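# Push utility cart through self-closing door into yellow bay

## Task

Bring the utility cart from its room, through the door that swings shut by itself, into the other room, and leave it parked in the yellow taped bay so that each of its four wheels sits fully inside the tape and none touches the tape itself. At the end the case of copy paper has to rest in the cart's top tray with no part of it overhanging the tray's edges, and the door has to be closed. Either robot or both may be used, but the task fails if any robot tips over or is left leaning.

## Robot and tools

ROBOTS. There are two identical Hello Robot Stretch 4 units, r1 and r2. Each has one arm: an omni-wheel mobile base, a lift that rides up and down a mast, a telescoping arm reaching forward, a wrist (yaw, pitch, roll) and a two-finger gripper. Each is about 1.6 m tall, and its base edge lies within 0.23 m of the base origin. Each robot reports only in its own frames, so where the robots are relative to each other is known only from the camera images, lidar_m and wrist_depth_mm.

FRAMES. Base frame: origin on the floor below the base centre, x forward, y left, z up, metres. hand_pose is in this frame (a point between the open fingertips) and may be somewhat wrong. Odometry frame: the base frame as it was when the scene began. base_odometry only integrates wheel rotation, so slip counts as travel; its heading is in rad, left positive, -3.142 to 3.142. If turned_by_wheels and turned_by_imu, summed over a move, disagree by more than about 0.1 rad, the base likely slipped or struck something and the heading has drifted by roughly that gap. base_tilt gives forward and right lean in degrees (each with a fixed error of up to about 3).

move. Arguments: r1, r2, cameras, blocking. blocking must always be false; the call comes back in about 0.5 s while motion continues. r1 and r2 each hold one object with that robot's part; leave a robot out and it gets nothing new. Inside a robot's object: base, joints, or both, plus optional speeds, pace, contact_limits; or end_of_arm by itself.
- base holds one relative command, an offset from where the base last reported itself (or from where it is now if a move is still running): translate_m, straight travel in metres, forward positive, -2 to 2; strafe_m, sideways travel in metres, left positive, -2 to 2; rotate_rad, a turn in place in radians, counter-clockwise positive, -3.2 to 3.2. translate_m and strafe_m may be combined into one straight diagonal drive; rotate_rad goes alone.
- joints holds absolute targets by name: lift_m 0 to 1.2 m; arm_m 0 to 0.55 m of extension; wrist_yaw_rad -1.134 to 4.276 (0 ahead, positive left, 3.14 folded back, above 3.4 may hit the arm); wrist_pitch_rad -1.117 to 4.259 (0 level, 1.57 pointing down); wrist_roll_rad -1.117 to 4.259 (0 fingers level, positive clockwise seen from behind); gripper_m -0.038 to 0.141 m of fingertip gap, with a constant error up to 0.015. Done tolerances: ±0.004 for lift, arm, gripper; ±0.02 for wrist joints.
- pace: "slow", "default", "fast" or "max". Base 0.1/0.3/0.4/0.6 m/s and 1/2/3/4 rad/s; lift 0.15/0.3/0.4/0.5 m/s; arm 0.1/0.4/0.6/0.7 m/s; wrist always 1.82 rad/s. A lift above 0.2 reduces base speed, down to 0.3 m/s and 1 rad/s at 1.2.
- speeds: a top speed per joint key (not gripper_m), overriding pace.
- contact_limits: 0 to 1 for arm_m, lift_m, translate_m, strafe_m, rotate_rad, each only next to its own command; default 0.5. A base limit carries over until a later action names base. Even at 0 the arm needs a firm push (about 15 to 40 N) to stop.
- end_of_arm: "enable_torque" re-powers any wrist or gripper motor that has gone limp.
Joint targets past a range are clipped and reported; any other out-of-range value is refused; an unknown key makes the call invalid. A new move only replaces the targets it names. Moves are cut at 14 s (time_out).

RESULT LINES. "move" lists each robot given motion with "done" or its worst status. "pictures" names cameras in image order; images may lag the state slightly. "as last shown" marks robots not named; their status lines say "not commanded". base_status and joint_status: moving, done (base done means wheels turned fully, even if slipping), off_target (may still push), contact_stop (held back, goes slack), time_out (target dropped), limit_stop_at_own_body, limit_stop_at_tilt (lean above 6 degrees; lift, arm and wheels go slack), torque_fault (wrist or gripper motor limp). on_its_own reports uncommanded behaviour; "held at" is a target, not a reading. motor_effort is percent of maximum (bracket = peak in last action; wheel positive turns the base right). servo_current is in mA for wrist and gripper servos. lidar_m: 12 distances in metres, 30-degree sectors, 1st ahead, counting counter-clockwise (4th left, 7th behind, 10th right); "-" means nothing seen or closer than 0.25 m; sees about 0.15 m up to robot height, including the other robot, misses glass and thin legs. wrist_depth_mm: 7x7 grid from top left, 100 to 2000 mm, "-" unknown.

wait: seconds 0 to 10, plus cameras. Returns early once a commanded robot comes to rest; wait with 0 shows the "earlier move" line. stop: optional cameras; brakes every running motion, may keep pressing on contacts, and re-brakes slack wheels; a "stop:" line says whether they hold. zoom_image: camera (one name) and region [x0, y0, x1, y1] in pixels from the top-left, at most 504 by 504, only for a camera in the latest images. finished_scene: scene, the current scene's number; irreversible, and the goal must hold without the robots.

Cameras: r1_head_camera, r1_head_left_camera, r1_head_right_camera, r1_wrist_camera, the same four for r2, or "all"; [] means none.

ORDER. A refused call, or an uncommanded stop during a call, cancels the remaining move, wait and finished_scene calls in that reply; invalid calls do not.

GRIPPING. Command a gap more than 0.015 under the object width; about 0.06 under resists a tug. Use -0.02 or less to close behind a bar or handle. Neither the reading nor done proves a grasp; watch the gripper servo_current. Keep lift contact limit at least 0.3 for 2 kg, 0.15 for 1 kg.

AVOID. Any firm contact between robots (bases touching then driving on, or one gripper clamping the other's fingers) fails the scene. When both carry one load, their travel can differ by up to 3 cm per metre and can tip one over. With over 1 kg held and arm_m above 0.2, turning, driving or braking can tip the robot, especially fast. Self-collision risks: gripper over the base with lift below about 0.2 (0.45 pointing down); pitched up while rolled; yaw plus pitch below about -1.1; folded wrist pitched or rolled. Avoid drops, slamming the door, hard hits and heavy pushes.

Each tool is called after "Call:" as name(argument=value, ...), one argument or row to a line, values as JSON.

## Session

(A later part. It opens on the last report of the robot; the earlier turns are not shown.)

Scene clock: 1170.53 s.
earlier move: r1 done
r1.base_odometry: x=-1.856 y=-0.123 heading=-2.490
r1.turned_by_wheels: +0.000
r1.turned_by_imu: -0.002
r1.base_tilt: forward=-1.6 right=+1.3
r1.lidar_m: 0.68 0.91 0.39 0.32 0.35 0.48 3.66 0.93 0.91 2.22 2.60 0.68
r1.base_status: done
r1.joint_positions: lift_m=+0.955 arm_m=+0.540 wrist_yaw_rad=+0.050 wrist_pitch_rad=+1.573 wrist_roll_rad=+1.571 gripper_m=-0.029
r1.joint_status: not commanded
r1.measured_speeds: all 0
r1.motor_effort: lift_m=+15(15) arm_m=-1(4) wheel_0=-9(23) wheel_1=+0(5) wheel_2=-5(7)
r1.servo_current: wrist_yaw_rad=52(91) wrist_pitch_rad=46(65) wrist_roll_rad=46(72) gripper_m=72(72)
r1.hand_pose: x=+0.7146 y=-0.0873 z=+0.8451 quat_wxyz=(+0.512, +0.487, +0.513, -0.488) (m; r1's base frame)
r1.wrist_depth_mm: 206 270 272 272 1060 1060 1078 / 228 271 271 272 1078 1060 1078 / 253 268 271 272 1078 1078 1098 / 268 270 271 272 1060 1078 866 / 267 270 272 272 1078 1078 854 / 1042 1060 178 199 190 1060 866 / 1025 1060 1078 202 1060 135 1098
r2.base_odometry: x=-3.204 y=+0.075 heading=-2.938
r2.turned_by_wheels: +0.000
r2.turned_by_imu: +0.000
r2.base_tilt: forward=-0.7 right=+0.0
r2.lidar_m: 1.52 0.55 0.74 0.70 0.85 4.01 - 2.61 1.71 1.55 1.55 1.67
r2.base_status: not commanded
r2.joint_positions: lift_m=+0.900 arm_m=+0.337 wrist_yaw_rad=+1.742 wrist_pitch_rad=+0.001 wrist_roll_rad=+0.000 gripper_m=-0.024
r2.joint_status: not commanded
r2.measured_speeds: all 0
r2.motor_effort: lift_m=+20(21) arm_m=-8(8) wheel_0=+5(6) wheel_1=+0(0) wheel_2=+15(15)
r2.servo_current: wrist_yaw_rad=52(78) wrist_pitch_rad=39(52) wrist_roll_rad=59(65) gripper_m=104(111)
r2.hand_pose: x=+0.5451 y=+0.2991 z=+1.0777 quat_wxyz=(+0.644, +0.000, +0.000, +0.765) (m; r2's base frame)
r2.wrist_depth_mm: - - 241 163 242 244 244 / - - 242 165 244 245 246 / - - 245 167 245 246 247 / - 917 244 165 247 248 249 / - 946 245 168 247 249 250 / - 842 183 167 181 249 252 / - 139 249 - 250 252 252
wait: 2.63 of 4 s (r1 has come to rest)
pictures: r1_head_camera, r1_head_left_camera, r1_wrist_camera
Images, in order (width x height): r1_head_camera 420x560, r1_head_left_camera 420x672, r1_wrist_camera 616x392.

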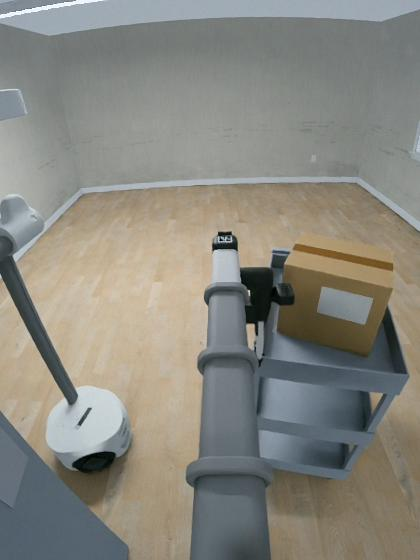

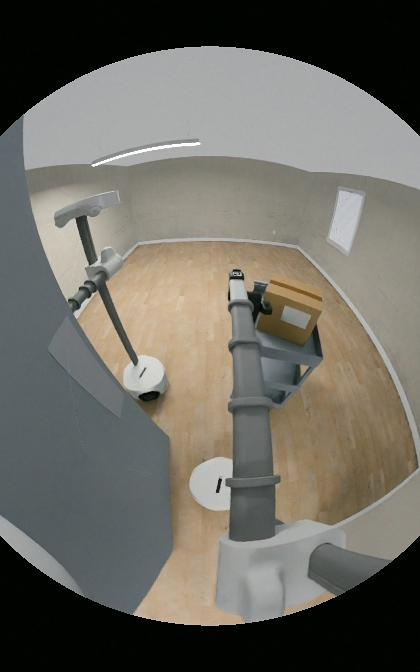

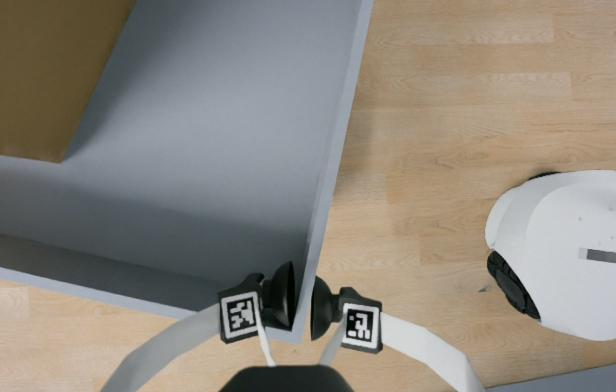

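Call:
move(
  blocking=false,
  r1={"joints":{"gripper_m":0.08}},
  cameras=[],
)

Call:
wait(
  seconds=1.5,
  cameras=[],
)

Call:
move(
  blocking=false,
  r1={"joints":{"lift_m":1.05},"pace":"slow"},
  cameras=[],
)

Call:
wait(
  seconds=2,
  cameras=[],
)

Call:
move(
  blocking=false,
  r1={"base":{"translate_m":-0.04,"strafe_m":-0.2},"joints":{"wrist_yaw_rad":-0.15}},
  cameras=[],
)

Call:
wait(
  seconds=3,
  cameras=["r1_wrist_camera","r1_head_camera"],
)

Scene clock: 1182.10 s.
move: r1 moving
r1.base_odometry: x=-1.856 y=-0.123 heading=-2.490
r1.turned_by_wheels: +0.000
r1.turned_by_imu: +0.000
r1.base_tilt: forward=-1.6 right=+1.3
r1.lidar_m: 0.68 0.89 0.37 0.34 0.37 0.47 3.65 0.96 0.91 2.21 2.55 0.66
r1.base_status: not commanded
r1.joint_positions: lift_m=+0.955 arm_m=+0.540 wrist_yaw_rad=+0.050 wrist_pitch_rad=+1.574 wrist_roll_rad=+1.571 gripper_m=-0.004
r1.joint_status: gripper_m moving
r1.measured_speeds: translate_m=+0.000 strafe_m=+0.000 rotate_rad=+0.000 lift_m=+0.000 arm_m=+0.000 wrist_yaw_rad=+0.000 wrist_pitch_rad=+0.001 wrist_roll_rad=+0.000
r1.motor_effort: lift_m=+15(15) arm_m=+3(4) wheel_0=-10(10) wheel_1=+0(0) wheel_2=-5(5)
r1.servo_current: wrist_yaw_rad=46(59) wrist_pitch_rad=46(46) wrist_roll_rad=65(65) gripper_m=65(72)
r1.hand_pose: x=+0.7144 y=-0.0874 z=+0.8451 quat_wxyz=(+0.512, +0.487, +0.513, -0.488) (m; r1's base frame)
r1.wrist_depth_mm: 206 272 273 276 1060 1078 1078 / 228 272 273 276 1078 1060 1060 / 249 272 272 274 1078 1060 1078 / 270 273 273 273 1042 1060 866 / 271 271 273 272 1078 1060 854 / 1025 1060 181 201 184 1078 866 / 1025 1060 1042 163 181 1060 1060
r2: as last shown
r2.base_tilt: forward=-0.6 right=+0.1
r2.lidar_m: 1.51 0.57 0.74 0.68 0.85 4.04 - 2.63 1.70 1.56 1.58 1.67
r2.motor_effort: lift_m=+20(20) arm_m=-8(8) wheel_0=+5(6) wheel_1=+0(0) wheel_2=+15(15)
r2.servo_current: wrist_yaw_rad=52(65) wrist_pitch_rad=39(46) wrist_roll_rad=52(59) gripper_m=104(111)
r2.wrist_depth_mm: - - 241 163 242 243 245 / - - 242 164 244 245 244 / - - 243 167 244 246 246 / - 878 245 165 247 247 248 / - 960 247 168 248 249 249 / - 820 183 167 181 250 251 / - 139 249 - 250 250 251
pictures: none
No camera images: "cameras" was empty.

Scene clock: 1183.40 s.
earlier move: r1 done
r1.base_odometry: x=-1.856 y=-0.123 heading=-2.490
r1.turned_by_wheels: +0.000
r1.turned_by_imu: +0.000
r1.base_tilt: forward=-1.6 right=+1.3
r1.lidar_m: 0.70 0.88 0.38 0.34 0.35 0.46 3.66 0.92 0.91 2.21 2.61 0.68
r1.base_status: not commanded
r1.joint_positions: lift_m=+0.955 arm_m=+0.540 wrist_yaw_rad=+0.050 wrist_pitch_rad=+1.574 wrist_roll_rad=+1.571 gripper_m=+0.080
r1.joint_status: all done
r1.measured_speeds: all 0
r1.motor_effort: lift_m=+15(15) arm_m=+3(4) wheel_0=-9(10) wheel_1=+0(1) wheel_2=-5(5)
r1.servo_current: wrist_yaw_rad=46(72) wrist_pitch_rad=39(52) wrist_roll_rad=59(65) gripper_m=39(91)
r1.hand_pose: x=+0.7144 y=-0.0874 z=+0.8451 quat_wxyz=(+0.512, +0.487, +0.513, -0.488) (m; r1's base frame)
r1.wrist_depth_mm: 203 270 272 274 1098 1098 1098 / 224 270 271 273 1078 1078 1098 / 246 270 270 272 1060 1078 1060 / 267 270 272 272 1078 1060 866 / 267 268 270 272 1060 1060 854 / 1060 1042 191 272 189 1078 878 / 1042 1042 1042 148 1078 1078 1098
r2.base_odometry: x=-3.204 y=+0.075 heading=-2.938
r2.turned_by_wheels: +0.000
r2.turned_by_imu: +0.000
r2.base_tilt: forward=-0.7 right=+0.0
r2.lidar_m: 1.51 0.54 0.75 0.68 0.86 4.00 - 2.57 1.72 1.55 1.54 1.65
r2.base_status: not commanded
r2.joint_positions: lift_m=+0.900 arm_m=+0.337 wrist_yaw_rad=+1.742 wrist_pitch_rad=+0.001 wrist_roll_rad=+0.000 gripper_m=-0.024
r2.joint_status: not commanded
r2.measured_speeds: all 0
r2.motor_effort: lift_m=+20(21) arm_m=-8(8) wheel_0=+6(6) wheel_1=+0(1) wheel_2=+15(15)
r2.servo_current: wrist_yaw_rad=72(72) wrist_pitch_rad=46(46) wrist_roll_rad=39(59) gripper_m=91(111)
r2.hand_pose: x=+0.5451 y=+0.2991 z=+1.0777 quat_wxyz=(+0.644, +0.000, +0.000, +0.765) (m; r2's base frame)
r2.wrist_depth_mm: - - 241 163 244 243 245 / - - 243 165 243 244 245 / - - 243 166 245 246 247 / - 931 245 165 246 247 248 / - 946 246 168 247 248 250 / 1042 842 183 167 182 250 251 / - 139 248 - 251 252 252
wait: 1.30 of 1.5 s (r1 has come to rest)
pictures: none
No camera images: "cameras" was empty.

Scene clock: 1183.90 s.
move: r1 moving
r1.base_odometry: x=-1.856 y=-0.123 heading=-2.490
r1.turned_by_wheels: +0.000
r1.turned_by_imu: +0.000
r1.base_tilt: forward=-1.6 right=+1.3
r1.lidar_m: 0.68 0.89 0.39 0.34 0.36 0.49 3.66 0.93 0.92 2.22 2.59 0.69
r1.base_status: not commanded
r1.joint_positions: lift_m=+0.980 arm_m=+0.540 wrist_yaw_rad=+0.050 wrist_pitch_rad=+1.574 wrist_roll_rad=+1.571 gripper_m=+0.080
r1.joint_status: lift_m moving
r1.measured_speeds: translate_m=+0.000 strafe_m=+0.000 rotate_rad=+0.000 lift_m=+0.098 arm_m=+0.000 wrist_yaw_rad=+0.000 wrist_pitch_rad=+0.000 wrist_roll_rad=+0.000
r1.motor_effort: lift_m=+27(28) arm_m=+3(4) wheel_0=-9(10) wheel_1=+0(1) wheel_2=-5(5)
r1.servo_current: wrist_yaw_rad=39(65) wrist_pitch_rad=46(52) wrist_roll_rad=52(59) gripper_m=46(46)
r1.hand_pose: x=+0.7144 y=-0.0874 z=+0.8696 quat_wxyz=(+0.512, +0.487, +0.513, -0.488) (m; r1's base frame)
r1.wrist_depth_mm: 202 278 291 294 1098 1118 1118 / 224 291 291 294 1098 1078 1118 / 248 290 290 296 1098 1078 1098 / 287 291 291 293 1098 1078 891 / 289 291 293 293 1078 1060 891 / 1078 1078 190 293 195 1078 878 / 1060 1060 1060 144 1098 1098 1098
r2: as last shown
r2.base_tilt: forward=-0.6 right=+0.0
r2.lidar_m: 1.51 0.53 0.73 0.69 0.86 4.05 - 2.63 1.70 1.56 1.56 1.67
r2.motor_effort: lift_m=+20(20) arm_m=-8(8) wheel_0=+6(6) wheel_1=+0(0) wheel_2=+15(15)
r2.servo_current: wrist_yaw_rad=65(72) wrist_pitch_rad=39(46) wrist_roll_rad=59(59) gripper_m=104(111)
r2.wrist_depth_mm: - - 240 163 243 244 245 / - - 242 166 243 245 246 / - 732 243 167 245 246 247 / - 878 245 165 246 247 248 / - 946 246 168 247 249 250 / 1025 946 184 167 181 251 251 / - 139 249 - 251 250 253
pictures: none
No camera images: "cameras" was empty.

Scene clock: 1185.07 s.
earlier move: r1 done
r1.base_odometry: x=-1.856 y=-0.123 heading=-2.489
r1.turned_by_wheels: +0.001
r1.turned_by_imu: +0.001
r1.base_tilt: forward=-1.6 right=+1.3
r1.lidar_m: 0.67 0.89 0.38 0.33 0.35 0.47 3.66 0.93 0.91 2.26 2.58 0.68
r1.base_status: not commanded
r1.joint_positions: lift_m=+1.049 arm_m=+0.540 wrist_yaw_rad=+0.050 wrist_pitch_rad=+1.573 wrist_roll_rad=+1.571 gripper_m=+0.080
r1.joint_status: all done
r1.measured_speeds: all 0
r1.motor_effort: lift_m=+24(28) arm_m=+3(4) wheel_0=-1(10) wheel_1=+0(1) wheel_2=+0(5)
r1.servo_current: wrist_yaw_rad=59(65) wrist_pitch_rad=46(52) wrist_roll_rad=52(65) gripper_m=52(52)
r1.hand_pose: x=+0.7147 y=-0.0873 z=+0.9393 quat_wxyz=(+0.512, +0.487, +0.513, -0.488) (m; r1's base frame)
r1.wrist_depth_mm: 198 273 364 366 1138 1182 1160 / 220 301 364 366 1182 1182 1160 / 251 345 366 366 1160 1138 1160 / 362 364 366 366 1160 1182 946 / 1118 1160 366 366 1138 1078 946 / 1138 1138 197 1160 196 1160 946 / 1160 1118 1160 151 1182 1182 1182
r2.base_odometry: x=-3.204 y=+0.075 heading=-2.938
r2.turned_by_wheels: +0.000
r2.turned_by_imu: +0.000
r2.base_tilt: forward=-0.7 right=+0.0
r2.lidar_m: 1.51 0.56 0.74 0.66 0.85 4.01 - 2.61 1.70 1.54 1.57 1.64
r2.base_status: not commanded
r2.joint_positions: lift_m=+0.900 arm_m=+0.337 wrist_yaw_rad=+1.742 wrist_pitch_rad=+0.001 wrist_roll_rad=+0.000 gripper_m=-0.024
r2.joint_status: not commanded
r2.measured_speeds: all 0
r2.motor_effort: lift_m=+20(20) arm_m=-8(8) wheel_0=+6(6) wheel_1=+0(1) wheel_2=+15(15)
r2.servo_current: wrist_yaw_rad=65(72) wrist_pitch_rad=39(46) wrist_roll_rad=39(59) gripper_m=98(111)
r2.hand_pose: x=+0.5451 y=+0.2991 z=+1.0777 quat_wxyz=(+0.644, +0.000, +0.000, +0.765) (m; r2's base frame)
r2.wrist_depth_mm: - - 241 163 242 244 244 / - - 243 165 243 244 245 / - - 243 167 245 247 247 / - 1078 245 165 247 247 248 / - 931 246 168 248 249 250 / 1042 946 183 167 181 250 251 / - 139 249 - 250 252 252
wait: 1.17 of 2 s (r1 has come to rest)
pictures: none
No camera images: "cameras" was empty.

Scene clock: 1185.57 s.
move: r1 moving
r1.base_odometry: x=-1.871 y=-0.093 heading=-2.489
r1.turned_by_wheels: +0.000
r1.turned_by_imu: +0.000
r1.base_tilt: forward=-1.6 right=+1.3
r1.lidar_m: 0.67 0.92 0.41 0.36 0.39 0.51 3.64 0.92 0.87 2.20 2.54 0.66
r1.base_status: translate_m moving; strafe_m moving
r1.joint_positions: lift_m=+1.050 arm_m=+0.540 wrist_yaw_rad=-0.147 wrist_pitch_rad=+1.573 wrist_roll_rad=+1.571 gripper_m=+0.080
r1.joint_status: wrist_yaw_rad moving
r1.measured_speeds: translate_m=-0.027 strafe_m=-0.125 rotate_rad=-0.001 lift_m=+0.000 arm_m=+0.000 wrist_yaw_rad=-0.002 wrist_pitch_rad=+0.000 wrist_roll_rad=+0.000
r1.motor_effort: lift_m=+24(24) arm_m=+3(4) wheel_0=+9(10) wheel_1=-7(10) wheel_2=+2(5)
r1.servo_current: wrist_yaw_rad=78(117) wrist_pitch_rad=46(46) wrist_roll_rad=39(52) gripper_m=39(46)
r1.hand_pose: x=+0.6976 y=-0.0864 z=+0.9393 quat_wxyz=(+0.461, +0.535, +0.462, -0.536) (m; r1's base frame)
r1.wrist_depth_mm: 229 329 368 366 1138 1182 1182 / 241 343 366 366 1138 1160 1160 / 256 364 366 366 1138 1160 946 / 274 366 364 1138 1160 1042 946 / 366 366 366 1160 1138 1160 946 / 1160 366 200 1160 195 1160 1160 / 1160 1138 1160 143 1160 1138 -
r2: as last shown
r2.base_tilt: forward=-0.6 right=+0.0
r2.lidar_m: 1.51 0.56 0.76 0.72 0.85 4.05 - 2.59 1.69 1.53 1.56 1.65
r2.motor_effort: lift_m=+20(20) arm_m=-8(8) wheel_0=+6(6) wheel_1=+0(0) wheel_2=+15(15)
r2.servo_current: wrist_yaw_rad=59(72) wrist_pitch_rad=39(46) wrist_roll_rad=46(59) gripper_m=104(111)
r2.wrist_depth_mm: - - 241 163 242 244 245 / - - 243 165 244 245 244 / - - 243 167 246 246 247 / - 1060 245 164 246 247 249 / - 976 246 168 248 249 250 / 1025 931 184 167 181 250 251 / - 139 248 - 249 252 252
pictures: none
No camera images: "cameras" was empty.

Scene clock: 1187.10 s.
earlier move: r1 done
r1.base_odometry: x=-1.946 y=+0.060 heading=-2.488
r1.turned_by_wheels: +0.000
r1.turned_by_imu: -0.001
r1.base_tilt: forward=-1.6 right=+1.2
r1.lidar_m: 0.66 1.04 0.59 0.53 0.54 0.72 3.61 0.74 0.84 2.10 2.37 0.64
r1.base_status: done
r1.joint_positions: lift_m=+1.050 arm_m=+0.540 wrist_yaw_rad=-0.147 wrist_pitch_rad=+1.573 wrist_roll_rad=+1.571 gripper_m=+0.080
r1.joint_status: all done
r1.measured_speeds: all 0
r1.motor_effort: lift_m=+24(24) arm_m=-1(4) wheel_0=+3(10) wheel_1=+1(12) wheel_2=+2(5)
r1.servo_current: wrist_yaw_rad=59(117) wrist_pitch_rad=46(52) wrist_roll_rad=65(72) gripper_m=39(52)
r1.hand_pose: x=+0.6975 y=-0.0864 z=+0.9394 quat_wxyz=(+0.461, +0.535, +0.462, -0.536) (m; r1's base frame)
r1.wrist_depth_mm: 171 366 366 366 1160 1160 1160 / 177 249 368 366 1160 1182 1160 / 189 276 364 366 1138 1160 946 / 201 312 366 366 1160 1042 946 / 214 332 362 368 1138 1160 946 / 229 330 214 366 195 1160 1182 / 241 309 366 143 1160 1160 1160
r2.base_odometry: x=-3.204 y=+0.075 heading=-2.938
r2.turned_by_wheels: +0.000
r2.turned_by_imu: +0.000
r2.base_tilt: forward=-0.6 right=+0.0
r2.lidar_m: 1.51 0.55 0.94 0.78 0.88 4.01 - 2.60 1.71 1.55 1.57 1.65
r2.base_status: not commanded
r2.joint_positions: lift_m=+0.900 arm_m=+0.337 wrist_yaw_rad=+1.742 wrist_pitch_rad=+0.001 wrist_roll_rad=+0.000 gripper_m=-0.024
r2.joint_status: not commanded
r2.measured_speeds: all 0
r2.motor_effort: lift_m=+20(21) arm_m=-7(8) wheel_0=+6(6) wheel_1=+0(1) wheel_2=+15(15)
r2.servo_current: wrist_yaw_rad=59(72) wrist_pitch_rad=39(46) wrist_roll_rad=46(65) gripper_m=104(111)
r2.hand_pose: x=+0.5451 y=+0.2991 z=+1.0777 quat_wxyz=(+0.644, +0.000, +0.000, +0.765) (m; r2's base frame)
r2.wrist_depth_mm: - - 241 163 242 243 245 / - - 242 165 244 245 244 / - - 244 167 245 246 247 / - - 245 165 247 247 248 / - 976 246 169 247 249 248 / 1025 931 183 167 181 249 251 / - 139 247 - 250 251 252
wait: 1.53 of 3 s (r1 has come to rest)
pictures: r1_head_camera, r1_wrist_camera
Images, in order (width x height): r1_head_camera 420x560, r1_wrist_camera 616x392.

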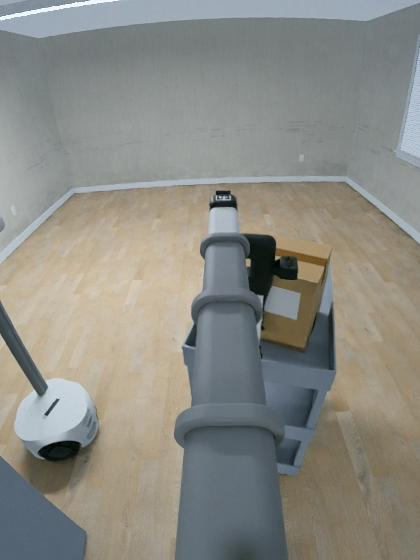

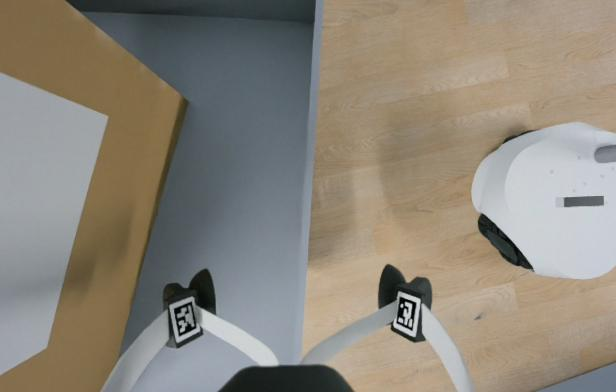

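Call:
move(
  blocking=false,
  r1={"joints":{"lift_m":0.952},"pace":"slow"},
  cameras=[],
)

Call:
wait(
  seconds=2.5,
  cameras=[],
)

Call:
move(
  blocking=false,
  r1={"joints":{"gripper_m":-0.036}},
  cameras=[],
)

Call:
wait(
  seconds=2,
  cameras=[],
)

Call:
move(
  blocking=false,
  r1={"base":{"translate_m":-0.35,"strafe_m":0.02},"joints":{"wrist_yaw_rad":0.0},"speeds":{"wrist_yaw_rad":0.045},"pace":"slow"},
  cameras=[],
)

Call:
wait(
  seconds=5,
  cameras=["r1_head_camera","r1_wrist_camera","r1_head_right_camera"],
)

Scene clock: 1198.07 s.
move: r1 moving
r1.base_odometry: x=-1.946 y=+0.060 heading=-2.488
r1.turned_by_wheels: +0.000
r1.turned_by_imu: +0.000
r1.base_tilt: forward=-1.6 right=+1.3
r1.lidar_m: 0.66 1.06 0.58 0.53 0.56 0.70 3.64 0.71 0.84 2.08 2.38 0.67
r1.base_status: not commanded
r1.joint_positions: lift_m=+1.025 arm_m=+0.540 wrist_yaw_rad=-0.147 wrist_pitch_rad=+1.573 wrist_roll_rad=+1.571 gripper_m=+0.080
r1.joint_status: lift_m moving
r1.measured_speeds: translate_m=+0.000 strafe_m=+0.000 rotate_rad=+0.000 lift_m=-0.098 arm_m=+0.000 wrist_yaw_rad=+0.000 wrist_pitch_rad=+0.000 wrist_roll_rad=+0.000
r1.motor_effort: lift_m=+9(23) arm_m=-4(4) wheel_0=+2(3) wheel_1=+1(1) wheel_2=+2(2)
r1.servo_current: wrist_yaw_rad=52(65) wrist_pitch_rad=39(52) wrist_roll_rad=52(65) gripper_m=39(52)
r1.hand_pose: x=+0.6975 y=-0.0864 z=+0.9150 quat_wxyz=(+0.461, +0.535, +0.462, -0.536) (m; r1's base frame)
r1.wrist_depth_mm: 171 345 349 347 1098 1160 1138 / 177 248 347 347 1160 1138 1138 / 187 282 345 345 1118 1138 931 / 201 312 343 347 1138 1078 931 / 215 330 345 345 1118 1160 917 / 233 327 215 345 196 1160 1160 / 240 307 345 143 1118 1160 1160
r2: as last shown
r2.lidar_m: 1.50 0.54 0.93 0.77 0.84 4.03 - 2.62 1.70 1.54 1.58 1.68
r2.motor_effort: lift_m=+20(20) arm_m=-8(8) wheel_0=+5(6) wheel_1=+0(0) wheel_2=+15(15)
r2.servo_current: wrist_yaw_rad=46(72) wrist_pitch_rad=39(46) wrist_roll_rad=39(52) gripper_m=104(111)
r2.wrist_depth_mm: - - 241 162 244 243 244 / - - 243 165 245 245 245 / - - 244 166 245 247 246 / - - 245 165 247 248 248 / - 991 247 168 249 250 250 / 1042 960 183 167 181 250 250 / - 139 248 - 252 251 252
pictures: none
No camera images: "cameras" was empty.

Scene clock: 1199.27 s.
earlier move: r1 done
r1.base_odometry: x=-1.946 y=+0.060 heading=-2.488
r1.turned_by_wheels: +0.000
r1.turned_by_imu: +0.000
r1.base_tilt: forward=-1.6 right=+1.2
r1.lidar_m: 0.67 1.05 0.59 0.54 0.55 0.70 3.62 0.73 0.80 2.08 2.39 0.66
r1.base_status: not commanded
r1.joint_positions: lift_m=+0.952 arm_m=+0.540 wrist_yaw_rad=-0.147 wrist_pitch_rad=+1.573 wrist_roll_rad=+1.571 gripper_m=+0.080
r1.joint_status: all done
r1.measured_speeds: all 0
r1.motor_effort: lift_m=+12(23) arm_m=-3(4) wheel_0=+3(3) wheel_1=+1(1) wheel_2=+2(2)
r1.servo_current: wrist_yaw_rad=52(65) wrist_pitch_rad=39(52) wrist_roll_rad=52(65) gripper_m=46(52)
r1.hand_pose: x=+0.6975 y=-0.0864 z=+0.8423 quat_wxyz=(+0.461, +0.535, +0.462, -0.536) (m; r1's base frame)
r1.wrist_depth_mm: 170 268 268 268 1025 1078 1060 / 177 252 268 270 1078 1060 1060 / 189 267 270 268 1060 1042 854 / 204 270 271 268 1060 1060 854 / 217 268 270 270 1060 1042 854 / 233 270 214 270 195 1060 1060 / 240 268 270 143 1078 1042 1060
r2.base_odometry: x=-3.204 y=+0.075 heading=-2.938
r2.turned_by_wheels: +0.000
r2.turned_by_imu: +0.000
r2.base_tilt: forward=-0.6 right=+0.0
r2.lidar_m: 1.51 0.56 0.95 0.75 0.85 4.01 - 2.63 1.70 1.56 1.55 1.67
r2.base_status: not commanded
r2.joint_positions: lift_m=+0.900 arm_m=+0.337 wrist_yaw_rad=+1.742 wrist_pitch_rad=+0.001 wrist_roll_rad=+0.000 gripper_m=-0.024
r2.joint_status: not commanded
r2.measured_speeds: all 0
r2.motor_effort: lift_m=+20(20) arm_m=-7(8) wheel_0=+6(6) wheel_1=+0(0) wheel_2=+15(15)
r2.servo_current: wrist_yaw_rad=52(78) wrist_pitch_rad=39(46) wrist_roll_rad=46(59) gripper_m=104(111)
r2.hand_pose: x=+0.5451 y=+0.2991 z=+1.0777 quat_wxyz=(+0.644, +0.000, +0.000, +0.765) (m; r2's base frame)
r2.wrist_depth_mm: - - 241 163 243 243 245 / - - 243 165 243 245 245 / - - 242 166 246 246 247 / - - 245 164 246 247 248 / - 991 247 168 248 249 250 / 1025 960 183 167 182 250 251 / - 139 247 - 250 252 251
wait: 1.20 of 2.5 s (r1 has come to rest)
pictures: none
No camera images: "cameras" was empty.

Scene clock: 1199.77 s.
move: r1 moving
r1.base_odometry: x=-1.946 y=+0.060 heading=-2.488
r1.turned_by_wheels: +0.000
r1.turned_by_imu: +0.000
r1.base_tilt: forward=-1.6 right=+1.3
r1.lidar_m: 0.66 1.07 0.59 0.54 0.55 0.72 3.62 0.75 0.84 2.08 2.38 0.66
r1.base_status: not commanded
r1.joint_positions: lift_m=+0.952 arm_m=+0.540 wrist_yaw_rad=-0.147 wrist_pitch_rad=+1.573 wrist_roll_rad=+1.571 gripper_m=+0.062
r1.joint_status: gripper_m moving
r1.measured_speeds: all 0
r1.motor_effort: lift_m=+12(12) arm_m=-3(4) wheel_0=+3(3) wheel_1=+0(1) wheel_2=+2(2)
r1.servo_current: wrist_yaw_rad=46(65) wrist_pitch_rad=33(52) wrist_roll_rad=33(65) gripper_m=85(91)
r1.hand_pose: x=+0.6975 y=-0.0864 z=+0.8423 quat_wxyz=(+0.461, +0.535, +0.462, -0.536) (m; r1's base frame)
r1.wrist_depth_mm: 170 268 271 268 1060 1060 1060 / 177 254 270 270 1042 1078 1078 / 189 267 268 270 1060 1060 866 / 204 268 270 268 1060 1042 842 / 217 270 268 270 1042 1078 854 / 233 268 200 270 192 1078 1078 / 239 270 268 143 1060 1060 1060
r2: as last shown
r2.base_tilt: forward=-0.6 right=+0.1
r2.lidar_m: 1.51 0.56 0.95 0.75 0.85 4.01 - 2.59 1.71 1.55 1.59 1.68
r2.motor_effort: lift_m=+20(21) arm_m=-8(8) wheel_0=+6(6) wheel_1=+0(0) wheel_2=+15(15)
r2.servo_current: wrist_yaw_rad=59(65) wrist_pitch_rad=39(46) wrist_roll_rad=59(59) gripper_m=104(111)
r2.wrist_depth_mm: - - 241 162 242 243 245 / - - 242 165 244 245 246 / - - 244 167 245 245 247 / - - 245 165 246 247 248 / - 991 246 168 248 249 250 / 1025 960 183 167 181 250 251 / - 139 248 - 250 252 253
pictures: none
No camera images: "cameras" was empty.

Scene clock: 1201.10 s.
earlier move: r1 done
r1.base_odometry: x=-1.946 y=+0.060 heading=-2.488
r1.turned_by_wheels: +0.000
r1.turned_by_imu: +0.000
r1.base_tilt: forward=-1.6 right=+1.3
r1.lidar_m: 0.66 1.05 0.59 0.54 0.54 0.70 3.60 0.74 0.82 2.07 2.36 0.67
r1.base_status: not commanded
r1.joint_positions: lift_m=+0.952 arm_m=+0.540 wrist_yaw_rad=-0.148 wrist_pitch_rad=+1.573 wrist_roll_rad=+1.571 gripper_m=-0.035
r1.joint_status: all done
r1.measured_speeds: all 0
r1.motor_effort: lift_m=+15(15) arm_m=-4(4) wheel_0=+2(3) wheel_1=+1(1) wheel_2=+2(2)
r1.servo_current: wrist_yaw_rad=46(72) wrist_pitch_rad=46(52) wrist_roll_rad=52(65) gripper_m=78(130)
r1.hand_pose: x=+0.6975 y=-0.0864 z=+0.8421 quat_wxyz=(+0.461, +0.535, +0.462, -0.536) (m; r1's base frame)
r1.wrist_depth_mm: 174 265 266 267 1042 1060 1078 / 183 267 266 268 1060 1078 1078 / 195 264 266 267 1060 1060 854 / 207 264 265 268 1060 1042 854 / 220 266 266 266 1060 1078 854 / 237 265 185 199 181 1078 1078 / 243 151 266 198 177 1078 1060
r2.base_odometry: x=-3.204 y=+0.075 heading=-2.938
r2.turned_by_wheels: +0.000
r2.turned_by_imu: +0.000
r2.base_tilt: forward=-0.6 right=+0.0
r2.lidar_m: 1.53 0.56 0.94 0.76 0.84 4.01 - 2.61 1.70 1.54 1.57 1.68
r2.base_status: not commanded
r2.joint_positions: lift_m=+0.900 arm_m=+0.337 wrist_yaw_rad=+1.742 wrist_pitch_rad=+0.001 wrist_roll_rad=+0.000 gripper_m=-0.024
r2.joint_status: not commanded
r2.measured_speeds: all 0
r2.motor_effort: lift_m=+20(21) arm_m=-8(8) wheel_0=+5(6) wheel_1=+0(0) wheel_2=+15(15)
r2.servo_current: wrist_yaw_rad=52(72) wrist_pitch_rad=39(46) wrist_roll_rad=52(59) gripper_m=98(111)
r2.hand_pose: x=+0.5451 y=+0.2991 z=+1.0777 quat_wxyz=(+0.644, +0.000, +0.000, +0.765) (m; r2's base frame)
r2.wrist_depth_mm: - - 241 162 243 244 242 / - - 243 165 244 245 247 / - - 244 167 245 246 247 / - - 245 164 247 247 248 / - 960 246 168 247 248 249 / 1042 960 183 167 181 250 251 / - 139 248 - 250 251 251
wait: 1.33 of 2 s (r1 has come to rest)
pictures: none
No camera images: "cameras" was empty.

r1: "speeds": wrist_yaw_rad = 0.045 is out of range 0.05 to 1.82

not run: a call was refused earlier in this reply.

Call:
move(
  blocking=false,
  r1={"base":{"translate_m":-0.35,"strafe_m":0.02},"joints":{"wrist_yaw_rad":0.0},"speeds":{"wrist_yaw_rad":0.05},"pace":"slow"},
  cameras=[],
)

Call:
wait(
  seconds=5,
  cameras=["r1_head_camera","r1_wrist_camera","r1_head_right_camera"],
)

Scene clock: 1205.73 s.
move: r1 moving
r1.base_odometry: x=-1.936 y=+0.067 heading=-2.489
r1.turned_by_wheels: +0.000
r1.turned_by_imu: +0.000
r1.base_tilt: forward=-1.5 right=+1.3
r1.lidar_m: 0.67 1.05 0.61 0.54 0.52 0.70 3.60 0.74 0.83 2.02 2.36 0.66
r1.base_status: translate_m moving; strafe_m moving
r1.joint_positions: lift_m=+0.952 arm_m=+0.540 wrist_yaw_rad=-0.131 wrist_pitch_rad=+1.570 wrist_roll_rad=+1.571 gripper_m=-0.035
r1.joint_status: wrist_yaw_rad moving
r1.measured_speeds: translate_m=-0.048 strafe_m=+0.003 rotate_rad=-0.001 lift_m=+0.000 arm_m=+0.000 wrist_yaw_rad=+0.051 wrist_pitch_rad=-0.005 wrist_roll_rad=+0.000
r1.motor_effort: lift_m=+15(15) arm_m=-4(4) wheel_0=-7(7) wheel_1=-6(6) wheel_2=+7(8)
r1.servo_current: wrist_yaw_rad=65(78) wrist_pitch_rad=39(39) wrist_roll_rad=46(65) gripper_m=78(78)
r1.hand_pose: x=+0.6999 y=-0.0867 z=+0.8421 quat_wxyz=(+0.467, +0.532, +0.466, -0.531) (m; r1's base frame)
r1.wrist_depth_mm: 175 267 268 267 1060 1042 1060 / 184 265 268 267 1060 1078 1060 / 198 267 268 268 1042 1078 854 / 208 268 266 268 1078 1078 831 / 223 267 268 267 1078 1060 842 / 239 270 185 198 1060 1042 1060 / 256 154 268 198 177 1042 1042
r2.base_odometry: x=-3.204 y=+0.075 heading=-2.938
r2.turned_by_wheels: +0.000
r2.turned_by_imu: +0.000
r2.base_tilt: forward=-0.6 right=+0.0
r2.lidar_m: 1.51 0.54 0.96 0.77 0.86 4.03 - 2.63 1.71 1.55 1.56 1.66
r2.base_status: not commanded
r2.joint_positions: lift_m=+0.900 arm_m=+0.337 wrist_yaw_rad=+1.742 wrist_pitch_rad=+0.001 wrist_roll_rad=+0.000 gripper_m=-0.024
r2.joint_status: not commanded
r2.measured_speeds: all 0
r2.motor_effort: lift_m=+20(21) arm_m=-8(8) wheel_0=+6(6) wheel_1=+0(0) wheel_2=+15(15)
r2.servo_current: wrist_yaw_rad=59(65) wrist_pitch_rad=46(46) wrist_roll_rad=65(65) gripper_m=98(104)
r2.hand_pose: x=+0.5451 y=+0.2991 z=+1.0777 quat_wxyz=(+0.644, +0.000, +0.000, +0.765) (m; r2's base frame)
r2.wrist_depth_mm: - - 241 162 243 243 245 / - - 243 165 244 245 245 / - - 244 167 245 246 248 / - - 244 165 246 247 249 / - 976 246 168 248 248 248 / 1008 946 183 167 181 249 252 / - 139 248 - 250 251 252
pictures: none
No camera images: "cameras" was empty.

Scene clock: 1210.03 s.
earlier move: r1 done
r1.base_odometry: x=-1.656 y=+0.257 heading=-2.488
r1.turned_by_wheels: +0.001
r1.turned_by_imu: +0.003
r1.base_tilt: forward=-1.5 right=+1.3
r1.lidar_m: 0.67 0.80 0.53 0.49 0.47 3.31 3.19 3.29 0.53 0.89 2.42 0.65
r1.base_status: done
r1.joint_positions: lift_m=+0.952 arm_m=+0.540 wrist_yaw_rad=-0.002 wrist_pitch_rad=+1.568 wrist_roll_rad=+1.571 gripper_m=-0.035
r1.joint_status: all done
r1.measured_speeds: all 0
r1.motor_effort: lift_m=+15(15) arm_m=-3(4) wheel_0=+1(8) wheel_1=-1(7) wheel_2=+6(15)
r1.servo_current: wrist_yaw_rad=46(78) wrist_pitch_rad=33(111) wrist_roll_rad=39(65) gripper_m=78(78)
r1.hand_pose: x=+0.7115 y=-0.0874 z=+0.8421 quat_wxyz=(+0.500, +0.501, +0.499, -0.500) (m; r1's base frame)
r1.wrist_depth_mm: 136 176 268 268 268 1042 1060 / 150 202 270 268 267 1060 1042 / 174 244 268 268 1042 1042 1042 / 204 270 270 268 1042 1078 842 / 244 270 268 270 1060 1060 842 / 268 270 196 200 1042 1060 1078 / 271 154 270 200 179 136 1078
r2.base_odometry: x=-3.204 y=+0.075 heading=-2.938
r2.turned_by_wheels: +0.000
r2.turned_by_imu: +0.001
r2.base_tilt: forward=-0.7 right=+0.0
r2.lidar_m: 1.52 0.55 0.86 0.86 3.25 4.04 - 2.56 1.71 1.53 1.56 1.69
r2.base_status: not commanded
r2.joint_positions: lift_m=+0.900 arm_m=+0.337 wrist_yaw_rad=+1.742 wrist_pitch_rad=+0.001 wrist_roll_rad=+0.000 gripper_m=-0.024
r2.joint_status: not commanded
r2.measured_speeds: all 0
r2.motor_effort: lift_m=+20(21) arm_m=-8(8) wheel_0=+6(6) wheel_1=+0(0) wheel_2=+15(15)
r2.servo_current: wrist_yaw_rad=59(72) wrist_pitch_rad=39(52) wrist_roll_rad=59(65) gripper_m=111(111)
r2.hand_pose: x=+0.5451 y=+0.2991 z=+1.0777 quat_wxyz=(+0.644, +0.000, +0.000, +0.765) (m; r2's base frame)
r2.wrist_depth_mm: - - 240 162 243 244 245 / - - 242 165 244 245 246 / - - 244 167 245 247 247 / - - 246 165 247 247 248 / - - 246 168 249 249 251 / - - 183 167 181 250 251 / - 1255 248 - 249 251 251
wait: 4.30 of 5 s (r1 has come to rest)
pictures: r1_head_camera, r1_head_right_camera, r1_wrist_camera
Images, in order (width x height): r1_head_camera 420x560, r1_head_right_camera 420x672, r1_wrist_camera 616x392.

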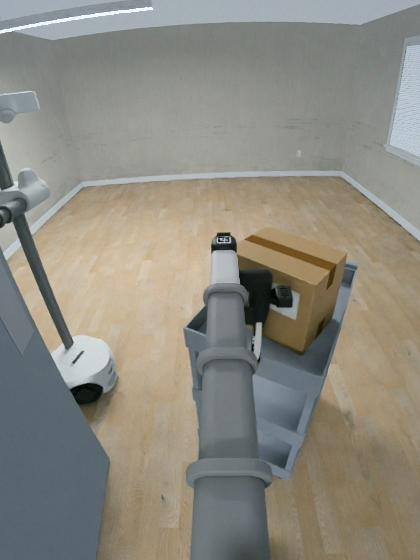

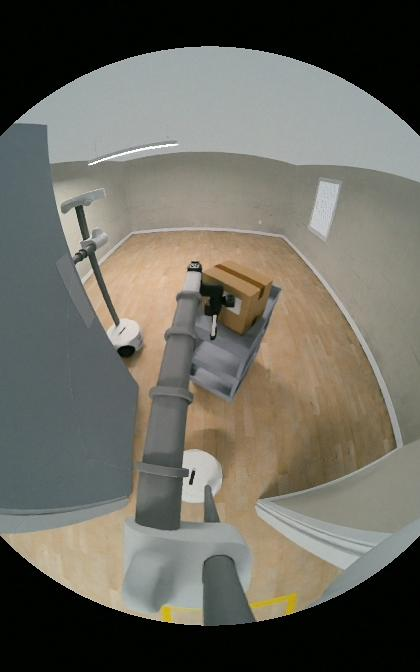

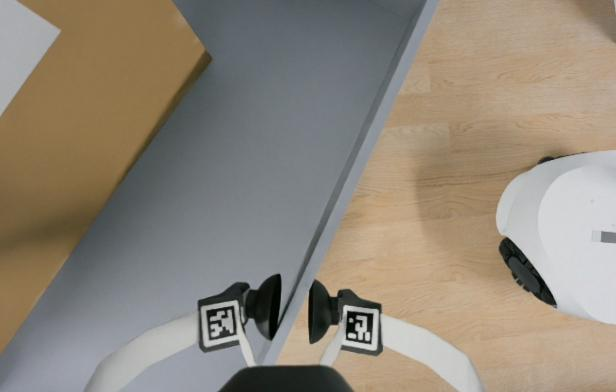

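Call:
move(
  blocking=false,
  r1={"base":{"translate_m":-0.25},"pace":"slow"},
  cameras=[],
)

Call:
wait(
  seconds=4,
  cameras=["r1_head_camera","r1_wrist_camera"],
)

Scene clock: 1225.10 s.
move: r1 moving
r1.base_odometry: x=-1.646 y=+0.264 heading=-2.488
r1.turned_by_wheels: +0.000
r1.turned_by_imu: +0.000
r1.base_tilt: forward=-1.6 right=+1.3
r1.lidar_m: 0.68 0.80 0.50 0.47 0.49 3.32 3.21 3.28 0.54 0.84 2.42 0.64
r1.base_status: translate_m moving
r1.joint_positions: lift_m=+0.952 arm_m=+0.540 wrist_yaw_rad=-0.002 wrist_pitch_rad=+1.566 wrist_roll_rad=+1.571 gripper_m=-0.035
r1.joint_status: not commanded
r1.measured_speeds: translate_m=-0.048 strafe_m=+0.000 rotate_rad=+0.001 lift_m=+0.000 arm_m=+0.000 wrist_yaw_rad=+0.000 wrist_pitch_rad=-0.018 wrist_roll_rad=+0.001
r1.motor_effort: lift_m=+15(15) arm_m=-4(4) wheel_0=-1(3) wheel_1=-4(5) wheel_2=+9(11)
r1.servo_current: wrist_yaw_rad=59(59) wrist_pitch_rad=52(52) wrist_roll_rad=52(59) gripper_m=72(78)
r1.hand_pose: x=+0.7122 y=-0.0874 z=+0.8421 quat_wxyz=(+0.501, +0.502, +0.498, -0.499) (m; r1's base frame)
r1.wrist_depth_mm: 138 179 268 270 268 1060 1060 / 156 206 268 268 268 1060 1042 / 180 245 270 268 1042 1042 1078 / 208 270 270 268 1060 1060 854 / 256 270 270 270 1060 1078 842 / 271 270 186 199 1060 1060 891 / 271 151 271 200 174 132 1060
r2: as last shown
r2.turned_by_imu: +0.000
r2.lidar_m: 1.51 0.54 0.84 0.86 3.24 4.04 - 2.61 1.72 1.55 1.60 1.66
r2.motor_effort: lift_m=+20(20) arm_m=-8(8) wheel_0=+6(6) wheel_1=+0(0) wheel_2=+15(15)
r2.servo_current: wrist_yaw_rad=52(65) wrist_pitch_rad=46(46) wrist_roll_rad=46(59) gripper_m=98(104)
r2.wrist_depth_mm: - - 241 162 241 245 244 / - - 242 165 244 245 245 / - - 244 167 245 246 246 / - - 245 165 247 247 249 / - - 246 168 247 250 249 / - - 183 167 182 249 252 / - 1255 248 - 251 251 251
pictures: none
No camera images: "cameras" was empty.

Scene clock: 1228.37 s.
earlier move: r1 done
r1.base_odometry: x=-1.458 y=+0.409 heading=-2.487
r1.turned_by_wheels: +0.000
r1.turned_by_imu: +0.001
r1.base_tilt: forward=-1.6 right=+1.2
r1.lidar_m: 0.65 0.75 0.51 0.46 0.55 3.08 2.95 3.04 2.54 0.46 2.43 0.64
r1.base_status: done
r1.joint_positions: lift_m=+0.952 arm_m=+0.540 wrist_yaw_rad=+0.000 wrist_pitch_rad=+1.567 wrist_roll_rad=+1.571 gripper_m=-0.035
r1.joint_status: not commanded
r1.measured_speeds: all 0
r1.motor_effort: lift_m=+15(15) arm_m=-4(4) wheel_0=+1(7) wheel_1=-3(7) wheel_2=+9(14)
r1.servo_current: wrist_yaw_rad=39(65) wrist_pitch_rad=39(65) wrist_roll_rad=59(65) gripper_m=72(78)
r1.hand_pose: x=+0.7120 y=-0.0874 z=+0.8421 quat_wxyz=(+0.501, +0.501, +0.499, -0.499) (m; r1's base frame)
r1.wrist_depth_mm: 134 174 268 268 268 1042 1060 / 152 204 268 268 268 1060 1060 / 177 246 270 268 266 1042 1025 / 207 271 270 270 1060 1042 854 / 256 271 268 270 1060 1060 842 / 271 270 182 205 1060 1060 1060 / 271 151 271 182 175 133 1042
r2.base_odometry: x=-3.204 y=+0.075 heading=-2.938
r2.turned_by_wheels: +0.000
r2.turned_by_imu: +0.000
r2.base_tilt: forward=-0.7 right=+0.0
r2.lidar_m: 1.51 0.56 0.95 1.01 3.24 4.00 - 2.61 1.68 1.53 1.57 1.66
r2.base_status: not commanded
r2.joint_positions: lift_m=+0.900 arm_m=+0.337 wrist_yaw_rad=+1.742 wrist_pitch_rad=+0.001 wrist_roll_rad=+0.000 gripper_m=-0.024
r2.joint_status: not commanded
r2.measured_speeds: all 0
r2.motor_effort: lift_m=+20(21) arm_m=-8(8) wheel_0=+5(6) wheel_1=+0(1) wheel_2=+15(15)
r2.servo_current: wrist_yaw_rad=59(72) wrist_pitch_rad=39(46) wrist_roll_rad=39(59) gripper_m=91(111)
r2.hand_pose: x=+0.5451 y=+0.2991 z=+1.0777 quat_wxyz=(+0.644, +0.000, +0.000, +0.765) (m; r2's base frame)
r2.wrist_depth_mm: - - 241 162 242 243 245 / - - 243 165 244 245 246 / - - 244 167 245 246 248 / - - 244 165 247 248 248 / - - 246 168 248 248 250 / - - 185 167 181 250 251 / - - 248 - 250 251 251
wait: 3.27 of 4 s (r1 has come to rest)
pictures: r1_head_camera, r1_wrist_camera
Images, in order (width x height): r1_head_camera 420x560, r1_wrist_camera 616x392.

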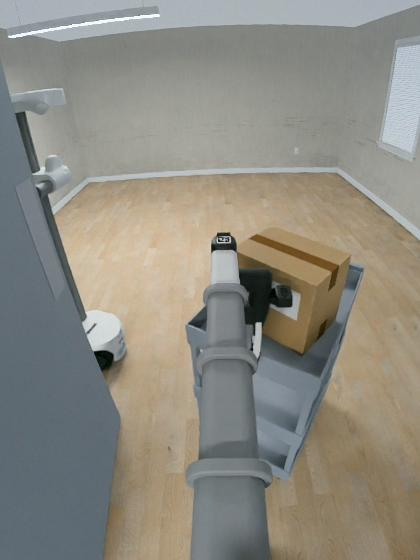

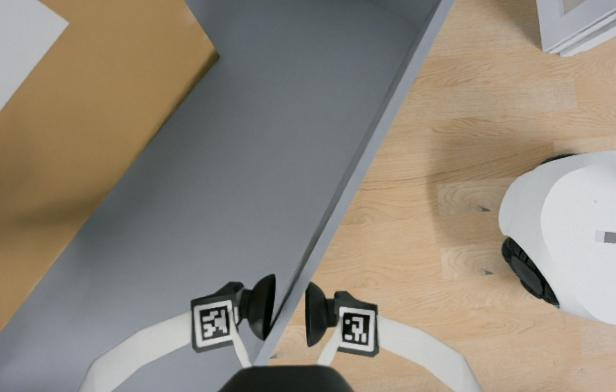

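Call:
move(
  blocking=false,
  r1={"base":{"rotate_rad":-0.25},"pace":"slow"},
  cameras=[],
)

Call:
wait(
  seconds=4,
  cameras=["r1_head_camera","r1_wrist_camera","r1_head_right_camera"],
)

Scene clock: 1238.87 s.
move: r1 moving
r1.base_odometry: x=-1.458 y=+0.409 heading=-2.612
r1.turned_by_wheels: -0.124
r1.turned_by_imu: -0.124
r1.base_tilt: forward=-1.6 right=+1.2
r1.lidar_m: 0.66 0.91 0.52 0.44 0.49 2.97 2.92 2.97 2.56 0.44 2.37 0.68
r1.base_status: rotate_rad moving
r1.joint_positions: lift_m=+0.952 arm_m=+0.540 wrist_yaw_rad=-0.001 wrist_pitch_rad=+1.575 wrist_roll_rad=+1.571 gripper_m=-0.035
r1.joint_status: not commanded
r1.measured_speeds: translate_m=-0.002 strafe_m=+0.001 rotate_rad=-0.487 lift_m=+0.000 arm_m=-0.001 wrist_yaw_rad=-0.005 wrist_pitch_rad=+0.031 wrist_roll_rad=+0.000
r1.motor_effort: lift_m=+15(15) arm_m=+5(5) wheel_0=+19(19) wheel_1=+9(11) wheel_2=+12(14)
r1.servo_current: wrist_yaw_rad=52(59) wrist_pitch_rad=46(46) wrist_roll_rad=52(59) gripper_m=65(78)
r1.hand_pose: x=+0.7096 y=-0.0874 z=+0.8421 quat_wxyz=(+0.499, +0.499, +0.501, -0.501) (m; r1's base frame)
r1.wrist_depth_mm: 262 264 264 230 219 1078 1025 / 139 263 266 270 267 1078 1060 / 150 211 266 267 1078 1060 1078 / 166 254 266 268 1078 1078 866 / 192 264 266 266 1078 1060 866 / 224 266 187 202 204 1078 946 / 265 265 268 154 182 146 1078
r2: as last shown
r2.lidar_m: 1.49 0.53 0.97 0.98 3.23 4.03 - 2.63 1.70 1.56 1.57 1.66
r2.motor_effort: lift_m=+20(20) arm_m=-8(8) wheel_0=+6(6) wheel_1=+0(0) wheel_2=+15(15)
r2.servo_current: wrist_yaw_rad=59(65) wrist_pitch_rad=39(46) wrist_roll_rad=52(59) gripper_m=98(111)
r2.wrist_depth_mm: - - 241 163 243 243 244 / - - 242 165 244 245 246 / - - 243 166 245 247 248 / - - 245 165 246 247 249 / - - 247 168 248 249 248 / - - 185 167 181 250 251 / - - 248 - 251 251 251
pictures: none
No camera images: "cameras" was empty.

Scene clock: 1239.67 s.
earlier move: r1 done
r1.base_odometry: x=-1.458 y=+0.409 heading=-2.738
r1.turned_by_wheels: -0.126
r1.turned_by_imu: -0.127
r1.base_tilt: forward=-1.6 right=+1.3
r1.lidar_m: 0.67 0.74 0.57 0.45 0.49 2.74 2.95 2.93 2.73 0.46 0.48 0.70
r1.base_status: done
r1.joint_positions: lift_m=+0.952 arm_m=+0.540 wrist_yaw_rad=-0.001 wrist_pitch_rad=+1.576 wrist_roll_rad=+1.571 gripper_m=-0.035
r1.joint_status: not commanded
r1.measured_speeds: translate_m=+0.000 strafe_m=+0.000 rotate_rad=+0.003 lift_m=+0.000 arm_m=+0.000 wrist_yaw_rad=+0.000 wrist_pitch_rad=+0.000 wrist_roll_rad=+0.000
r1.motor_effort: lift_m=+15(15) arm_m=+5(6) wheel_0=-1(19) wheel_1=+0(11) wheel_2=-4(14)
r1.servo_current: wrist_yaw_rad=46(59) wrist_pitch_rad=46(52) wrist_roll_rad=39(65) gripper_m=65(78)
r1.hand_pose: x=+0.7091 y=-0.0874 z=+0.8421 quat_wxyz=(+0.498, +0.499, +0.501, -0.502) (m; r1's base frame)
r1.wrist_depth_mm: 1042 1042 1042 1078 1078 1060 1078 / 264 265 267 270 1098 1078 1078 / 265 266 268 267 1060 1060 1078 / 215 266 267 270 1060 1078 866 / 181 267 268 270 1060 1078 866 / 189 267 187 200 181 1060 866 / 203 258 267 182 1060 135 1060
r2.base_odometry: x=-3.204 y=+0.075 heading=-2.938
r2.turned_by_wheels: +0.000
r2.turned_by_imu: +0.000
r2.base_tilt: forward=-0.6 right=+0.1
r2.lidar_m: 1.51 0.53 1.00 1.01 3.23 4.03 - 2.59 1.70 1.54 1.58 1.65
r2.base_status: not commanded
r2.joint_positions: lift_m=+0.900 arm_m=+0.337 wrist_yaw_rad=+1.742 wrist_pitch_rad=+0.001 wrist_roll_rad=+0.000 gripper_m=-0.024
r2.joint_status: not commanded
r2.measured_speeds: all 0
r2.motor_effort: lift_m=+20(20) arm_m=-8(8) wheel_0=+6(6) wheel_1=+0(0) wheel_2=+15(15)
r2.servo_current: wrist_yaw_rad=46(65) wrist_pitch_rad=39(46) wrist_roll_rad=26(59) gripper_m=104(111)
r2.hand_pose: x=+0.5451 y=+0.2991 z=+1.0777 quat_wxyz=(+0.644, +0.000, +0.000, +0.765) (m; r2's base frame)
r2.wrist_depth_mm: - - 240 162 242 244 244 / - - 243 166 244 245 245 / - - 244 167 245 246 248 / - - 243 165 247 247 249 / - - 246 168 247 248 249 / - - 186 167 182 249 251 / - - 248 - 250 251 251
wait: 0.80 of 4 s (r1 has come to rest)
pictures: r1_head_camera, r1_head_right_camera, r1_wrist_camera
Images, in order (width x height): r1_head_camera 420x560, r1_head_right_camera 420x672, r1_wrist_camera 616x392.

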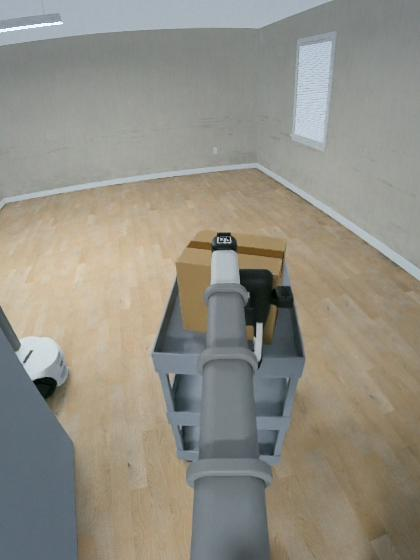

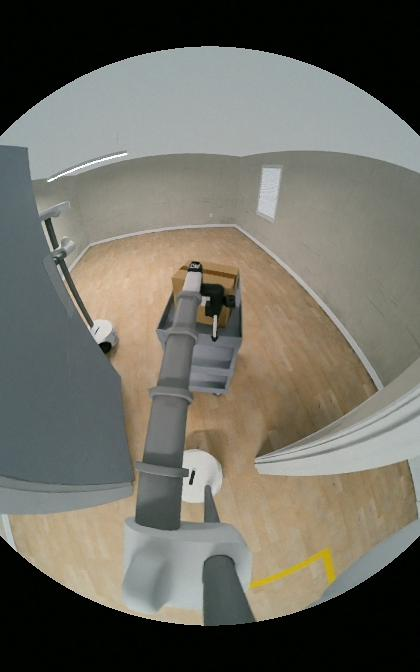

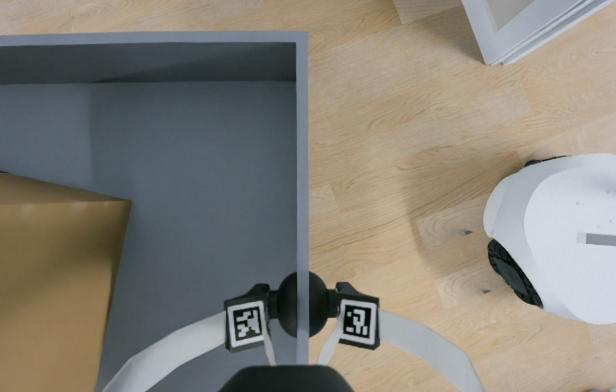

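Call:
move(
  blocking=false,
  r1={"base":{"translate_m":-0.4},"pace":"slow"},
  cameras=[],
)

Call:
wait(
  seconds=6,
  cameras=["r1_head_camera","r1_wrist_camera","r1_head_right_camera"],
)

Scene clock: 1251.40 s.
move: r1 moving
r1.base_odometry: x=-1.447 y=+0.414 heading=-2.738
r1.turned_by_wheels: +0.000
r1.turned_by_imu: +0.000
r1.base_tilt: forward=-1.6 right=+1.3
r1.lidar_m: 0.67 0.74 0.57 0.46 0.49 2.73 2.94 2.94 2.74 0.45 0.48 0.70
r1.base_status: translate_m moving
r1.joint_positions: lift_m=+0.952 arm_m=+0.540 wrist_yaw_rad=-0.001 wrist_pitch_rad=+1.572 wrist_roll_rad=+1.571 gripper_m=-0.035
r1.joint_status: not commanded
r1.measured_speeds: translate_m=-0.048 strafe_m=-0.001 rotate_rad=+0.000 lift_m=+0.000 arm_m=+0.000 wrist_yaw_rad=+0.000 wrist_pitch_rad=-0.015 wrist_roll_rad=+0.000
r1.motor_effort: lift_m=+15(15) arm_m=+4(5) wheel_0=-3(5) wheel_1=-7(7) wheel_2=+7(7)
r1.servo_current: wrist_yaw_rad=39(52) wrist_pitch_rad=39(52) wrist_roll_rad=46(59) gripper_m=65(72)
r1.hand_pose: x=+0.7104 y=-0.0874 z=+0.8421 quat_wxyz=(+0.499, +0.500, +0.500, -0.501) (m; r1's base frame)
r1.wrist_depth_mm: 1060 1042 1060 1060 1060 1042 946 / 268 267 270 268 1060 1042 1060 / 268 268 268 270 1078 1078 1042 / 213 268 268 270 1042 1060 842 / 191 267 268 268 1060 1060 854 / 197 270 186 199 181 1042 891 / 212 151 270 200 177 1060 1060
r2: as last shown
r2.base_tilt: forward=-0.7 right=+0.0
r2.lidar_m: 1.51 0.55 1.02 1.02 3.26 4.04 - 2.63 1.72 1.53 1.57 1.64
r2.motor_effort: lift_m=+20(21) arm_m=-8(8) wheel_0=+6(6) wheel_1=+0(0) wheel_2=+15(15)
r2.servo_current: wrist_yaw_rad=59(65) wrist_pitch_rad=46(46) wrist_roll_rad=46(52) gripper_m=111(111)
r2.wrist_depth_mm: - - 241 163 243 244 245 / - - 242 165 244 246 246 / - - 244 167 245 246 247 / - - 245 165 247 248 249 / - - 247 168 248 249 249 / - - 186 167 181 250 252 / - - 249 - 250 251 252
pictures: none
No camera images: "cameras" was empty.

Scene clock: 1256.20 s.
earlier move: r1 done
r1.base_odometry: x=-1.090 y=+0.566 heading=-2.739
r1.turned_by_wheels: -0.001
r1.turned_by_imu: -0.004
r1.base_tilt: forward=-1.6 right=+1.3
r1.lidar_m: 0.68 0.83 0.46 0.48 2.27 2.63 2.57 2.57 2.87 2.45 0.64 0.66
r1.base_status: done
r1.joint_positions: lift_m=+0.952 arm_m=+0.540 wrist_yaw_rad=+0.003 wrist_pitch_rad=+1.561 wrist_roll_rad=+1.571 gripper_m=-0.035
r1.joint_status: not commanded
r1.measured_speeds: all 0
r1.motor_effort: lift_m=+15(15) arm_m=-4(5) wheel_0=-10(16) wheel_1=-7(9) wheel_2=+0(15)
r1.servo_current: wrist_yaw_rad=52(78) wrist_pitch_rad=65(111) wrist_roll_rad=59(65) gripper_m=72(85)
r1.hand_pose: x=+0.7140 y=-0.0874 z=+0.8421 quat_wxyz=(+0.503, +0.502, +0.498, -0.497) (m; r1's base frame)
r1.wrist_depth_mm: 273 273 270 270 866 1060 1078 / 191 271 271 270 1042 1042 1042 / 198 271 271 270 1042 1060 1060 / 208 273 271 270 1042 1060 866 / 218 273 271 271 1042 1060 842 / 236 271 185 197 1042 1042 842 / 238 148 271 182 176 1042 1042
r2.base_odometry: x=-3.204 y=+0.075 heading=-2.938
r2.turned_by_wheels: +0.000
r2.turned_by_imu: +0.001
r2.base_tilt: forward=-0.7 right=+0.0
r2.lidar_m: 1.52 0.54 1.13 3.19 3.22 4.03 - 2.63 1.70 1.51 1.57 1.67
r2.base_status: not commanded
r2.joint_positions: lift_m=+0.900 arm_m=+0.337 wrist_yaw_rad=+1.742 wrist_pitch_rad=+0.001 wrist_roll_rad=+0.000 gripper_m=-0.024
r2.joint_status: not commanded
r2.measured_speeds: all 0
r2.motor_effort: lift_m=+20(21) arm_m=-8(8) wheel_0=+6(6) wheel_1=+0(1) wheel_2=+15(15)
r2.servo_current: wrist_yaw_rad=65(72) wrist_pitch_rad=33(52) wrist_roll_rad=52(59) gripper_m=104(111)
r2.hand_pose: x=+0.5451 y=+0.2991 z=+1.0777 quat_wxyz=(+0.644, +0.000, +0.000, +0.765) (m; r2's base frame)
r2.wrist_depth_mm: - - 241 162 242 243 245 / - - 242 166 244 245 245 / - - 244 166 245 246 247 / - - 244 165 246 248 249 / - - 246 168 248 249 249 / - - 186 167 181 250 251 / - - 248 - 251 251 253
wait: 4.80 of 6 s (r1 has come to rest)
pictures: r1_head_camera, r1_head_right_camera, r1_wrist_camera
Images, in order (width x height): r1_head_camera 420x560, r1_head_right_camera 420x672, r1_wrist_camera 616x392.

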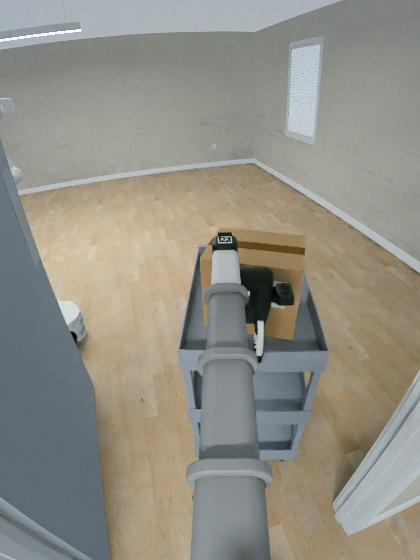

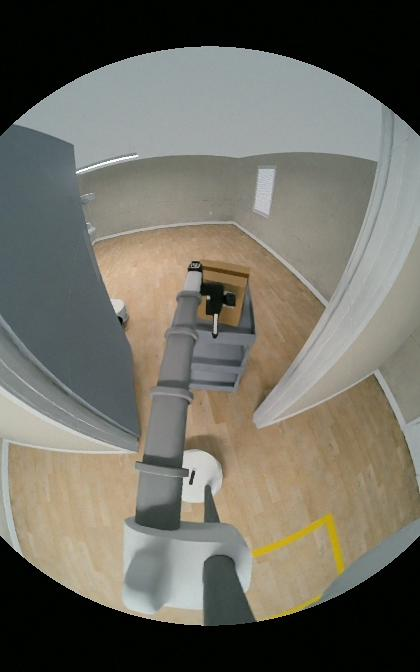

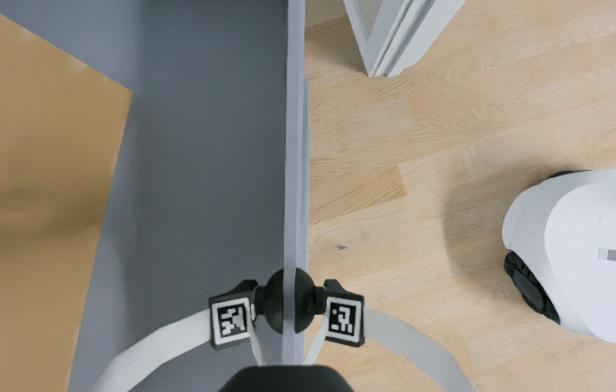

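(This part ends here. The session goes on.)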